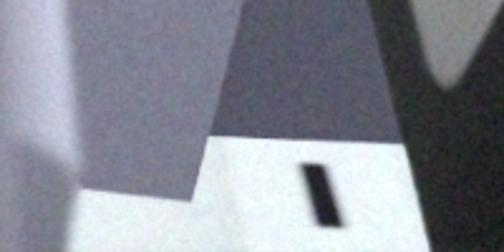

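move(
  target=[0,0,0,0,0,0,0.6,0,0,0.012,0,0,0,0.6],
  speed=0.04,
)

move(
  target=[0,0,0,0,0,0,0.6,0,0,0.008,0,0,0,0.6],
  speed=0.04,
)

Scene clock: 4570.30 s.
left_arm: end_effector_position=(+0.9511, +0.1990, +0.9916) grip_measured=+0.858 end_effector_quat_wxyz=(+0.519, +0.495, +0.502, +0.484) | right_arm: end_effector_position=(+0.9932, -0.1017, +0.9852) grip_measured=+0.829 end_effector_quat_wxyz=(+0.544, -0.568, +0.432, -0.442)
Joint positions: left_arm=[-2.075 2.571 1.903 1.043 -0.009 1.725 0.087] | right_arm=[2.148 2.694 2.197 0.803 -0.123 -1.828 0.086]
Joint torques (N m): left_arm=[-5.71 -26.58 12.74 4.33 0.14 -0.74] | right_arm=[8.53 -25.76 16.24 -0.72 0.43 0.57]
Motor temperatures (°C): left_arm=[30 82 61 30 26 29 32] | right_arm=[28 66 74 25 25 27 32]
Heat: left arm: hottest shoulder 82 °C; right arm: hottest elbow 74 °C.
Hand target: left_arm +0.9941, +0.2097, +1.0898; +0.576, +0.417, +0.474, +0.519 | right_arm +1.0528, -0.0978, +1.0394; +0.564, -0.539, +0.430, -0.454
Off the commanded pose: left_arm 0.108 m, 12 deg | right_arm 0.081 m, 4 deg.
move: off_target (left_arm, right_arm)

Scene clock: 4571.10 s.
left_arm: end_effector_position=(+0.9511, +0.1990, +0.9916) grip_measured=+0.858 end_effector_quat_wxyz=(+0.519, +0.495, +0.502, +0.484) | right_arm: end_effector_position=(+0.9931, -0.1017, +0.9850) grip_measured=+0.829 end_effector_quat_wxyz=(+0.544, -0.568, +0.432, -0.442)
Joint positions: left_arm=[-2.075 2.571 1.903 1.043 -0.009 1.725 0.087] | right_arm=[2.148 2.694 2.197 0.803 -0.123 -1.828 0.086]
Joint torques (N m): left_arm=[-5.95 -26.58 12.72 4.33 0.15 -0.74] | right_arm=[9.17 -27.05 15.39 -0.9 0.48 0.57]
Motor temperatures (°C): left_arm=[30 82 62 30 26 29 32] | right_arm=[28 66 74 25 25 27 32]
Heat: left arm: hottest shoulder 82 °C; right arm: hottest elbow 74 °C.
Hand target: left_arm +0.9941, +0.2097, +1.0899; +0.576, +0.417, +0.474, +0.519 | right_arm +1.0528, -0.0979, +1.0443; +0.564, -0.539, +0.430, -0.454
Off the commanded pose: left_arm 0.108 m, 12 deg | right_arm 0.084 m, 4 deg.
move: off_target (left_arm, right_arm)

move(
  target=[0,0,0,0,0,0,0.6,0,0,0.008,0,0,0,0.6],
  speed=0.04,
)

move(
  target=[0,0,0,0,0,0,0.6,0,0,0.006,0,0,0,0.6],
  speed=0.04,
)

Scene clock: 4574.03 s.
left_arm: end_effector_position=(+0.9510, +0.1990, +0.9913) grip_measured=+0.858 end_effector_quat_wxyz=(+0.519, +0.495, +0.502, +0.483) | right_arm: end_effector_position=(+0.9929, -0.1014, +0.9849) grip_measured=+0.829 end_effector_quat_wxyz=(+0.544, -0.568, +0.432, -0.441)
Joint positions: left_arm=[-2.075 2.571 1.903 1.043 -0.009 1.724 0.087] | right_arm=[2.149 2.694 2.196 0.803 -0.122 -1.828 0.086]
Joint torques (N m): left_arm=[-5.77 -26.58 12.72 4.3 0.15 -0.73] | right_arm=[8.82 -27.75 14.72 -0.88 0.51 0.58]
Motor temperatures (°C): left_arm=[30 82 62 30 26 29 32] | right_arm=[28 66 74 25 25 27 32]
Heat: left arm: hottest shoulder 82 °C; right arm: hottest elbow 74 °C.
Hand target: left_arm +0.9940, +0.2096, +1.0896; +0.576, +0.417, +0.475, +0.519 | right_arm +1.0529, -0.0977, +1.0494; +0.564, -0.539, +0.430, -0.454
Off the commanded pose: left_arm 0.108 m, 12 deg | right_arm 0.088 m, 4 deg.
move: off_target (left_arm, right_arm)

Scene clock: 4574.83 s.
left_arm: end_effector_position=(+0.9510, +0.1989, +0.9912) grip_measured=+0.858 end_effector_quat_wxyz=(+0.519, +0.495, +0.502, +0.483) | right_arm: end_effector_position=(+0.9930, -0.1015, +0.9849) grip_measured=+0.829 end_effector_quat_wxyz=(+0.543, -0.569, +0.432, -0.441)
Joint positions: left_arm=[-2.075 2.571 1.903 1.042 -0.009 1.723 0.087] | right_arm=[2.149 2.693 2.195 0.801 -0.121 -1.828 0.086]
Joint torques (N m): left_arm=[-5.71 -26.58 12.74 4.34 0.15 -0.72] | right_arm=[8.76 -27.99 14.39 -0.68 0.49 0.56]
Motor temperatures (°C): left_arm=[30 82 62 30 26 29 32] | right_arm=[28 66 74 25 25 27 32]
Heat: left arm: hottest shoulder 82 °C; right arm: hottest elbow 74 °C.
Hand target: left_arm +0.9940, +0.2096, +1.0897; +0.576, +0.417, +0.474, +0.519 | right_arm +1.0529, -0.0978, +1.0530; +0.564, -0.539, +0.430, -0.454
Off the commanded pose: left_arm 0.108 m, 12 deg | right_arm 0.091 m, 4 deg.
move: off_target (left_arm, right_arm)

move(
  target=[0,0,-0.012,0,0,0,0.6,0,0,0.012,0,0,0,0.6],
  speed=0.04,
)

move(
  target=[0,0,0,0,0,0,0.6,0,0,0.008,0,0,0,0.6],
  speed=0.04,
)

Scene clock: 4577.67 s.
left_arm: end_effector_position=(+0.9505, +0.1991, +0.9862) grip_measured=+0.858 end_effector_quat_wxyz=(+0.521, +0.492, +0.506, +0.480) | right_arm: end_effector_position=(+0.9929, -0.1009, +0.9838) grip_measured=+0.829 end_effector_quat_wxyz=(+0.539, -0.573, +0.430, -0.442)
Joint positions: left_arm=[-2.074 2.581 1.911 1.042 -0.01 1.71 0.087] | right_arm=[2.149 2.691 2.193 0.793 -0.121 -1.84 0.086]
Joint torques (N m): left_arm=[-5.77 -26.11 13.11 4.4 0.16 -0.59] | right_arm=[9.17 -28.75 13.44 -0.4 0.54 0.7]
Motor temperatures (°C): left_arm=[30 82 62 30 26 29 32] | right_arm=[28 65 73 25 25 27 32]
Heat: left arm: hottest shoulder 82 °C; right arm: hottest elbow 73 °C.
Hand target: left_arm +0.9941, +0.2095, +1.0827; +0.576, +0.417, +0.474, +0.519 | right_arm +1.0529, -0.0977, +1.0601; +0.564, -0.539, +0.430, -0.454
Off the commanded pose: left_arm 0.106 m, 12 deg | right_arm 0.097 m, 5 deg.
move: off_target (left_arm, right_arm)

Scene clock: 4578.43 s.
left_arm: end_effector_position=(+0.9505, +0.1992, +0.9862) grip_measured=+0.858 end_effector_quat_wxyz=(+0.521, +0.492, +0.506, +0.480) | right_arm: end_effector_position=(+0.9930, -0.1010, +0.9842) grip_measured=+0.829 end_effector_quat_wxyz=(+0.539, -0.574, +0.431, -0.441)
Joint positions: left_arm=[-2.074 2.581 1.911 1.042 -0.01 1.71 0.087] | right_arm=[2.149 2.688 2.191 0.79 -0.121 -1.841 0.086]
Joint torques (N m): left_arm=[-5.77 -26.17 13.14 4.41 0.18 -0.58] | right_arm=[9.41 -29.39 12.9 -0.51 0.51 0.74]
Motor temperatures (°C): left_arm=[30 81 62 30 26 29 32] | right_arm=[28 65 73 25 25 27 32]
Heat: left arm: hottest shoulder 81 °C; right arm: hottest elbow 73 °C.
Hand target: left_arm +0.9941, +0.2095, +1.0827; +0.576, +0.417, +0.474, +0.519 | right_arm +1.0529, -0.0976, +1.0649; +0.564, -0.539, +0.430, -0.454
Off the commanded pose: left_arm 0.106 m, 12 deg | right_arm 0.101 m, 5 deg.
move: off_target (left_arm, right_arm)

move(
  target=[0,0,0.02,0,0,0,0.6,0,0,0.0,0,0,0,0.6],
  speed=0.04,
)

move(
  target=[0,0,0.008,0,0,0,0.6,0,0,0.0,0,0,0,0.6],
  speed=0.04,
)

Scene clock: 4582.23 s.
left_arm: end_effector_position=(+0.9505, +0.1993, +0.9858) grip_measured=+0.858 end_effector_quat_wxyz=(+0.521, +0.492, +0.507, +0.479) | right_arm: end_effector_position=(+0.9930, -0.1009, +0.9841) grip_measured=+0.829 end_effector_quat_wxyz=(+0.538, -0.575, +0.431, -0.441)
Joint positions: left_arm=[-2.074 2.581 1.911 1.041 -0.011 1.71 0.087] | right_arm=[2.149 2.688 2.191 0.79 -0.121 -1.841 0.086]
Joint torques (N m): left_arm=[-6.07 -27.87 11.82 4.27 0.12 -0.57] | right_arm=[9.35 -30.04 13.04 -0.4 0.56 0.71]
Motor temperatures (°C): left_arm=[30 80 61 30 26 29 32] | right_arm=[28 64 73 25 25 27 32]
Heat: left arm: hottest shoulder 80 °C; right arm: hottest elbow 73 °C.
Hand target: left_arm +0.9941, +0.2095, +1.0947; +0.576, +0.417, +0.474, +0.519 | right_arm +1.0529, -0.0977, +1.0650; +0.564, -0.539, +0.430, -0.454
Off the commanded pose: left_arm 0.118 m, 12 deg | right_arm 0.101 m, 5 deg.
move: off_target (left_arm, right_arm)

Scene clock: 4582.93 s.
left_arm: end_effector_position=(+0.9505, +0.1993, +0.9856) grip_measured=+0.858 end_effector_quat_wxyz=(+0.520, +0.492, +0.507, +0.479) | right_arm: end_effector_position=(+0.9930, -0.1009, +0.9841) grip_measured=+0.829 end_effector_quat_wxyz=(+0.538, -0.575, +0.431, -0.441)
Joint positions: left_arm=[-2.074 2.581 1.911 1.04 -0.012 1.71 0.087] | right_arm=[2.149 2.688 2.191 0.79 -0.121 -1.841 0.086]
Joint torques (N m): left_arm=[-6.07 -28.4 11.36 4.18 0.09 -0.57] | right_arm=[9.52 -29.74 12.98 -0.51 0.53 0.73]
Motor temperatures (°C): left_arm=[30 79 61 30 26 29 32] | right_arm=[28 64 73 25 25 27 32]
Heat: left arm: hottest shoulder 79 °C; right arm: hottest elbow 73 °C.
Hand target: left_arm +0.9941, +0.2095, +1.0994; +0.576, +0.417, +0.474, +0.519 | right_arm +1.0529, -0.0977, +1.0650; +0.564, -0.539, +0.430, -0.454
Off the commanded pose: left_arm 0.122 m, 12 deg | right_arm 0.101 m, 5 deg.
move: off_target (left_arm, right_arm)

move(
  target=[0,-0.02,0.005,0,0,0,0.6,0,-0.025,0,0,0,0,0.6],
  speed=0.04,
)

move(
  target=[0,-0.01,0.004,0,0,0,0.6,0,-0.012,0,0,0,0,0.6],
  speed=0.04,
)

Scene clock: 4586.77 s.
left_arm: end_effector_position=(+0.9504, +0.1996, +0.9856) grip_measured=+0.858 end_effector_quat_wxyz=(+0.517, +0.489, +0.511, +0.482) | right_arm: end_effector_position=(+0.9930, -0.1002, +0.9844) grip_measured=+0.829 end_effector_quat_wxyz=(+0.539, -0.577, +0.430, -0.439)
Joint positions: left_arm=[-2.077 2.581 1.911 1.04 -0.027 1.71 0.087] | right_arm=[2.149 2.685 2.188 0.785 -0.126 -1.841 0.086]
Joint torques (N m): left_arm=[-7.18 -28.4 11.37 4.12 0.12 -0.49] | right_arm=[8 -29.98 12.81 -0.09 0.16 0.76]
Motor temperatures (°C): left_arm=[30 78 60 30 26 29 32] | right_arm=[28 64 73 25 25 27 32]
Heat: left arm: hottest shoulder 78 °C; right arm: hottest elbow 73 °C.
Hand target: left_arm +0.9941, +0.1978, +1.1024; +0.576, +0.417, +0.475, +0.519 | right_arm +1.0529, -0.1127, +1.0650; +0.564, -0.539, +0.430, -0.454
Off the commanded pose: left_arm 0.125 m, 12 deg | right_arm 0.101 m, 5 deg.
move: off_target (left_arm, right_arm)

Scene clock: 4587.47 s.
left_arm: end_effector_position=(+0.9504, +0.1991, +0.9856) grip_measured=+0.857 end_effector_quat_wxyz=(+0.515, +0.488, +0.513, +0.483) | right_arm: end_effector_position=(+0.9931, -0.1006, +0.9844) grip_measured=+0.829 end_effector_quat_wxyz=(+0.540, -0.579, +0.428, -0.436)
Joint positions: left_arm=[-2.079 2.581 1.911 1.04 -0.036 1.71 0.087] | right_arm=[2.147 2.683 2.187 0.78 -0.134 -1.841 0.086]
Joint torques (N m): left_arm=[-7.47 -28.81 11.32 4.11 0.2 -0.45] | right_arm=[6.83 -30.04 12.63 -0.02 0.12 0.84]
Motor temperatures (°C): left_arm=[30 78 60 30 26 29 32] | right_arm=[28 64 73 25 25 27 32]
Heat: left arm: hottest shoulder 78 °C; right arm: hottest elbow 73 °C.
Hand target: left_arm +0.9941, +0.1917, +1.1048; +0.576, +0.417, +0.475, +0.519 | right_arm +1.0529, -0.1202, +1.0650; +0.564, -0.539, +0.430, -0.454
Off the commanded pose: left_arm 0.127 m, 12 deg | right_arm 0.102 m, 6 deg.
move: off_target (left_arm, right_arm)

move(
  target=[0,-0.008,0.004,0,0,0,0.6,0,-0.01,0,0,0,0,0.6],
  speed=0.04,
)

move(
  target=[0,-0.006,0.004,0,0,0,0.6,0,-0.008,0,0,0,0,0.6],
  speed=0.04,
)

Scene clock: 4589.70 s.
left_arm: end_effector_position=(+0.9505, +0.1989, +0.9860) grip_measured=+0.857 end_effector_quat_wxyz=(+0.513, +0.487, +0.515, +0.485) | right_arm: end_effector_position=(+0.9931, -0.1007, +0.9845) grip_measured=+0.829 end_effector_quat_wxyz=(+0.541, -0.580, +0.426, -0.434)
Joint positions: left_arm=[-2.081 2.581 1.911 1.04 -0.044 1.712 0.087] | right_arm=[2.146 2.682 2.186 0.777 -0.142 -1.841 0.086]
Joint torques (N m): left_arm=[-8 -28.92 11.19 4.11 0.3 -0.43] | right_arm=[6.65 -29.98 12.56 0.01 0.17 0.86]
Motor temperatures (°C): left_arm=[30 78 59 30 26 29 32] | right_arm=[28 64 72 25 25 27 32]
Heat: left arm: hottest shoulder 78 °C; right arm: hottest elbow 72 °C.
Hand target: left_arm +0.9941, +0.1868, +1.1072; +0.576, +0.417, +0.474, +0.519 | right_arm +1.0529, -0.1260, +1.0649; +0.564, -0.539, +0.430, -0.454
Off the commanded pose: left_arm 0.129 m, 12 deg | right_arm 0.103 m, 6 deg.
move: off_target (left_arm, right_arm)

Scene clock: 4590.40 s.
left_arm: end_effector_position=(+0.9507, +0.1987, +0.9863) grip_measured=+0.857 end_effector_quat_wxyz=(+0.512, +0.486, +0.516, +0.485) | right_arm: end_effector_position=(+0.9934, -0.1011, +0.9857) grip_measured=+0.829 end_effector_quat_wxyz=(+0.543, -0.581, +0.424, -0.433)
Joint positions: left_arm=[-2.082 2.58 1.911 1.039 -0.049 1.712 0.087] | right_arm=[2.144 2.68 2.186 0.777 -0.15 -1.841 0.086]
Joint torques (N m): left_arm=[-8.29 -28.98 11.14 4.05 0.31 -0.41] | right_arm=[6.83 -30.1 12.26 0.16 0.28 0.85]
Motor temperatures (°C): left_arm=[30 78 59 30 26 29 32] | right_arm=[28 64 72 25 25 27 32]
Heat: left arm: hottest shoulder 78 °C; right arm: hottest elbow 72 °C.
Hand target: left_arm +0.9941, +0.1832, +1.1095; +0.576, +0.417, +0.474, +0.519 | right_arm +1.0529, -0.1308, +1.0651; +0.564, -0.539, +0.430, -0.454
Off the commanded pose: left_arm 0.132 m, 12 deg | right_arm 0.103 m, 6 deg.
move: off_target (left_arm, right_arm)

move(
  target=[0,-0.008,0.005,0,0,0,0.6,0,-0.01,0,0,0,0,0.6],
  speed=0.04,
)

move(
  target=[0,-0.008,0.005,0,0,0,0.6,0,-0.01,0,0,0,0,0.6],
  speed=0.04,
)

move(
  target=[0,-0.008,0.005,0,0,0,0.6,0,-0.01,0,0,0,0,0.6],
  speed=0.04,
  cameras=["cam_right_wrist"],
)

Scene clock: 4594.00 s.
left_arm: end_effector_position=(+0.9507, +0.1985, +0.9867) grip_measured=+0.857 end_effector_quat_wxyz=(+0.510, +0.485, +0.518, +0.487) | right_arm: end_effector_position=(+0.9933, -0.1014, +0.9855) grip_measured=+0.829 end_effector_quat_wxyz=(+0.544, -0.582, +0.423, -0.431)
Joint positions: left_arm=[-2.084 2.58 1.911 1.039 -0.057 1.713 0.087] | right_arm=[2.143 2.679 2.185 0.775 -0.157 -1.84 0.086]
Joint torques (N m): left_arm=[-8.59 -29.22 10.96 4.04 0.38 -0.38] | right_arm=[5.95 -29.98 12.14 0.24 0.25 0.85]
Motor temperatures (°C): left_arm=[30 79 58 30 26 29 32] | right_arm=[28 64 72 25 25 27 32]
Heat: left arm: hottest shoulder 79 °C; right arm: hottest elbow 72 °C.
Hand target: left_arm +0.9940, +0.1784, +1.1124; +0.576, +0.417, +0.475, +0.518 | right_arm +1.0529, -0.1369, +1.0650; +0.564, -0.539, +0.430, -0.454
Off the commanded pose: left_arm 0.135 m, 13 deg | right_arm 0.106 m, 6 deg.
move: off_target (left_arm, right_arm)

Scene clock: 4594.70 s.
left_arm: end_effector_position=(+0.9511, +0.1983, +0.9877) grip_measured=+0.857 end_effector_quat_wxyz=(+0.507, +0.484, +0.519, +0.489) | right_arm: end_effector_position=(+0.9935, -0.1019, +0.9857) grip_measured=+0.829 end_effector_quat_wxyz=(+0.546, -0.583, +0.422, -0.428)
Joint positions: left_arm=[-2.086 2.578 1.911 1.038 -0.065 1.716 0.087] | right_arm=[2.141 2.677 2.184 0.772 -0.165 -1.838 0.086]
Joint torques (N m): left_arm=[-9 -29.45 10.85 4.04 0.47 -0.37] | right_arm=[5.6 -30.56 12.03 0.35 0.3 0.85]
Motor temperatures (°C): left_arm=[30 79 58 30 26 29 32] | right_arm=[28 64 72 25 25 27 32]
Heat: left arm: hottest shoulder 79 °C; right arm: hottest elbow 72 °C.
Hand target: left_arm +0.9940, +0.1736, +1.1154; +0.576, +0.417, +0.474, +0.519 | right_arm +1.0529, -0.1430, +1.0651; +0.564, -0.539, +0.430, -0.454
Off the commanded pose: left_arm 0.137 m, 13 deg | right_arm 0.107 m, 6 deg.
move: off_target (left_arm, right_arm)

Scene clock: 4595.40 s.
left_arm: end_effector_position=(+0.9520, +0.1979, +0.9899) grip_measured=+0.857 end_effector_quat_wxyz=(+0.505, +0.484, +0.519, +0.491) | right_arm: end_effector_position=(+0.9937, -0.1020, +0.9861) grip_measured=+0.829 end_effector_quat_wxyz=(+0.548, -0.584, +0.421, -0.425)
Joint positions: left_arm=[-2.088 2.575 1.911 1.036 -0.073 1.722 0.087] | right_arm=[2.139 2.676 2.184 0.769 -0.173 -1.833 0.086]
Joint torques (N m): left_arm=[-9.35 -29.27 10.8 3.92 0.56 -0.4] | right_arm=[4.48 -30.51 11.92 0.59 0.36 0.84]
Motor temperatures (°C): left_arm=[30 79 58 30 26 29 32] | right_arm=[28 65 71 25 25 27 32]
Heat: left arm: hottest shoulder 79 °C; right arm: hottest elbow 71 °C.
Hand target: left_arm +0.9940, +0.1687, +1.1186; +0.576, +0.417, +0.474, +0.519 | right_arm +1.0530, -0.1487, +1.0651; +0.564, -0.539, +0.430, -0.454
Off the commanded pose: left_arm 0.138 m, 13 deg | right_arm 0.109 m, 6 deg.
move: off_target (left_arm, right_arm)
camera_calibration:
cam_right_wrist: T_world_to_cam=[[0.0254049, 0.0327585, 0.99914, -1.00594], [-0.33661, -0.940819, 0.0394053, 0.202962], [0.941301, -0.337322, -0.0128746, -0.829038], [0, 0, 0, 1]] pos_world=[0.874249, -0.0557484, 0.986407]
Images, in order (width x height): cam_right_wrist 504x504.

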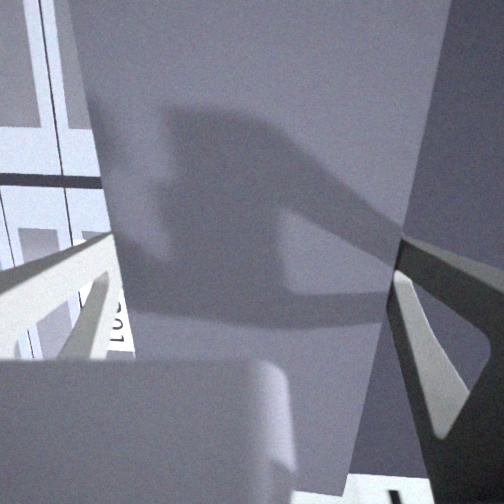

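move(
  target=[0,0.03,-0.01,0,0,0,0.6,0,0.035,-0.01,0,0,0,0.6],
  speed=0.05,
)

move(
  target=[0,0.02,0,0,0,0,0.6,0,0.02,0,0,0,0,0.6],
  speed=0.05,
)

move(
  target=[0,0.01,0,0,0,0,0.6,0,0.01,0,0,0,0,0.6],
  speed=0.05,
)

Scene clock: 4601.37 s.
left_arm: end_effector_position=(+0.9522, +0.1981, +0.9897) grip_measured=+0.857 end_effector_quat_wxyz=(+0.507, +0.486, +0.517, +0.489) | right_arm: end_effector_position=(+0.9942, -0.1029, +0.9866) grip_measured=+0.829 end_effector_quat_wxyz=(+0.546, -0.582, +0.424, -0.427)
Joint positions: left_arm=[-2.086 2.575 1.911 1.034 -0.062 1.721 0.087] | right_arm=[2.14 2.675 2.184 0.769 -0.164 -1.833 0.086]
Joint torques (N m): left_arm=[-7.59 -29.1 10.82 4.14 1 -0.5] | right_arm=[6.71 -28.81 13.38 0.31 0.81 0.77]
Motor temperatures (°C): left_arm=[30 81 58 30 26 29 32] | right_arm=[28 68 71 25 25 27 32]
Heat: left arm: hottest shoulder 81 °C; right arm: hottest elbow 71 °C.
Hand target: left_arm +0.9940, +0.1869, +1.1124; +0.576, +0.417, +0.475, +0.519 | right_arm +1.0529, -0.1279, +1.0590; +0.564, -0.539, +0.430, -0.454
Off the commanded pose: left_arm 0.130 m, 13 deg | right_arm 0.097 m, 6 deg.
move: off_target (left_arm, right_arm)

Scene clock: 4602.07 s.
left_arm: end_effector_position=(+0.9531, +0.1986, +0.9899) grip_measured=+0.857 end_effector_quat_wxyz=(+0.510, +0.489, +0.515, +0.485) | right_arm: end_effector_position=(+0.9945, -0.1025, +0.9867) grip_measured=+0.829 end_effector_quat_wxyz=(+0.543, -0.581, +0.428, -0.430)
Joint positions: left_arm=[-2.082 2.572 1.911 1.027 -0.047 1.719 0.087] | right_arm=[2.143 2.675 2.184 0.769 -0.149 -1.833 0.086]
Joint torques (N m): left_arm=[-6.83 -29.22 10.58 4.33 0.95 -0.55] | right_arm=[8 -28.22 14.05 0.53 0.8 0.69]
Motor temperatures (°C): left_arm=[30 81 57 30 26 29 32] | right_arm=[28 68 71 25 25 27 32]
Heat: left arm: hottest shoulder 81 °C; right arm: hottest elbow 71 °C.
Hand target: left_arm +0.9941, +0.1987, +1.1126; +0.576, +0.417, +0.475, +0.519 | right_arm +1.0530, -0.1160, +1.0589; +0.564, -0.539, +0.430, -0.454
Off the commanded pose: left_arm 0.129 m, 13 deg | right_arm 0.094 m, 6 deg.
move: off_target (left_arm, right_arm)

Scene clock: 4602.77 s.
left_arm: end_effector_position=(+0.9533, +0.1992, +0.9897) grip_measured=+0.857 end_effector_quat_wxyz=(+0.511, +0.491, +0.513, +0.484) | right_arm: end_effector_position=(+0.9946, -0.1019, +0.9868) grip_measured=+0.829 end_effector_quat_wxyz=(+0.542, -0.580, +0.430, -0.431)
Joint positions: left_arm=[-2.08 2.572 1.911 1.026 -0.039 1.718 0.087] | right_arm=[2.145 2.675 2.184 0.769 -0.142 -1.833 0.086]
Joint torques (N m): left_arm=[-6.42 -29.33 10.47 4.34 0.89 -0.58] | right_arm=[8.47 -28.16 14.16 0.18 0.74 0.73]
Motor temperatures (°C): left_arm=[30 81 57 30 26 29 32] | right_arm=[28 68 71 25 25 27 32]
Heat: left arm: hottest shoulder 81 °C; right arm: hottest elbow 71 °C.
Hand target: left_arm +0.9940, +0.2049, +1.1124; +0.576, +0.417, +0.475, +0.519 | right_arm +1.0529, -0.1097, +1.0590; +0.564, -0.539, +0.430, -0.454
Off the commanded pose: left_arm 0.130 m, 13 deg | right_arm 0.093 m, 6 deg.
move: off_target (left_arm, right_arm)

move(
  target=[0,0.012,-0.008,0,0,0,0.6,0.008,0.012,-0.005,0,0,0,0.6],
  speed=0.05,
)

move(
  target=[0.003,0.008,0,0,0,0,0.6,0.01,0.008,-0.002,0,0,0,0.6],
  speed=0.05,
)

move(
  target=[0.003,0.004,0,0,0,0,0.6,0.01,0.004,-0.002,0,0,0,0.6],
  speed=0.05,
)

Scene clock: 4611.07 s.
left_arm: end_effector_position=(+0.9534, +0.1996, +0.9893) grip_measured=+0.857 end_effector_quat_wxyz=(+0.514, +0.493, +0.511, +0.481) | right_arm: end_effector_position=(+0.9948, -0.1015, +0.9864) grip_measured=+0.829 end_effector_quat_wxyz=(+0.540, -0.579, +0.432, -0.431)
Joint positions: left_arm=[-2.077 2.572 1.911 1.025 -0.028 1.715 0.087] | right_arm=[2.147 2.675 2.185 0.767 -0.135 -1.833 0.086]
Joint torques (N m): left_arm=[-5.83 -28.92 10.74 4.45 0.81 -0.61] | right_arm=[8.82 -27.34 15.69 0.14 0.75 0.65]
Motor temperatures (°C): left_arm=[30 78 57 30 26 29 32] | right_arm=[28 69 71 25 26 27 32]
Heat: left arm: hottest shoulder 78 °C; right arm: hottest elbow 71 °C.
Hand target: left_arm +0.9940, +0.2120, +1.1077; +0.576, +0.417, +0.474, +0.519 | right_arm +1.0577, -0.1025, +1.0560; +0.564, -0.539, +0.430, -0.454
Off the commanded pose: left_arm 0.126 m, 13 deg | right_arm 0.094 m, 6 deg.
move: off_target (left_arm, right_arm)

Scene clock: 4611.93 s.
left_arm: end_effector_position=(+0.9534, +0.1998, +0.9885) grip_measured=+0.857 end_effector_quat_wxyz=(+0.516, +0.495, +0.510, +0.479) | right_arm: end_effector_position=(+0.9952, -0.1013, +0.9860) grip_measured=+0.829 end_effector_quat_wxyz=(+0.538, -0.580, +0.433, -0.431)
Joint positions: left_arm=[-2.076 2.572 1.911 1.021 -0.02 1.713 0.087] | right_arm=[2.147 2.675 2.186 0.762 -0.131 -1.834 0.086]
Joint torques (N m): left_arm=[-5.48 -28.92 10.97 4.46 0.71 -0.62] | right_arm=[9.29 -26.93 17.03 0.06 0.75 0.64]
Motor temperatures (°C): left_arm=[30 78 57 30 26 29 32] | right_arm=[28 69 71 25 26 27 32]
Heat: left arm: hottest shoulder 78 °C; right arm: hottest elbow 71 °C.
Hand target: left_arm +0.9958, +0.2167, +1.1077; +0.576, +0.417, +0.474, +0.519 | right_arm +1.0637, -0.0978, +1.0548; +0.564, -0.539, +0.430, -0.454
Off the commanded pose: left_arm 0.128 m, 13 deg | right_arm 0.097 m, 6 deg.
move: off_target (left_arm, right_arm)

Scene clock: 4612.87 s.
left_arm: end_effector_position=(+0.9534, +0.1999, +0.9877) grip_measured=+0.857 end_effector_quat_wxyz=(+0.517, +0.496, +0.510, +0.476) | right_arm: end_effector_position=(+0.9955, -0.1011, +0.9859) grip_measured=+0.828 end_effector_quat_wxyz=(+0.538, -0.580, +0.434, -0.431)
Joint positions: left_arm=[-2.074 2.572 1.911 1.018 -0.013 1.711 0.087] | right_arm=[2.148 2.676 2.188 0.759 -0.13 -1.835 0.086]
Joint torques (N m): left_arm=[-5.3 -29.04 11.29 4.44 0.55 -0.61] | right_arm=[9.64 -25.82 18.13 -0.21 0.74 0.67]
Motor temperatures (°C): left_arm=[30 78 56 31 26 29 32] | right_arm=[28 69 71 25 26 27 32]
Heat: left arm: hottest shoulder 78 °C; right arm: hottest elbow 71 °C.
Hand target: left_arm +0.9976, +0.2191, +1.1076; +0.576, +0.417, +0.475, +0.518 | right_arm +1.0697, -0.0953, +1.0535; +0.564, -0.539, +0.430, -0.454
Off the commanded pose: left_arm 0.129 m, 13 deg | right_arm 0.101 m, 6 deg.
move: off_target (left_arm, right_arm)


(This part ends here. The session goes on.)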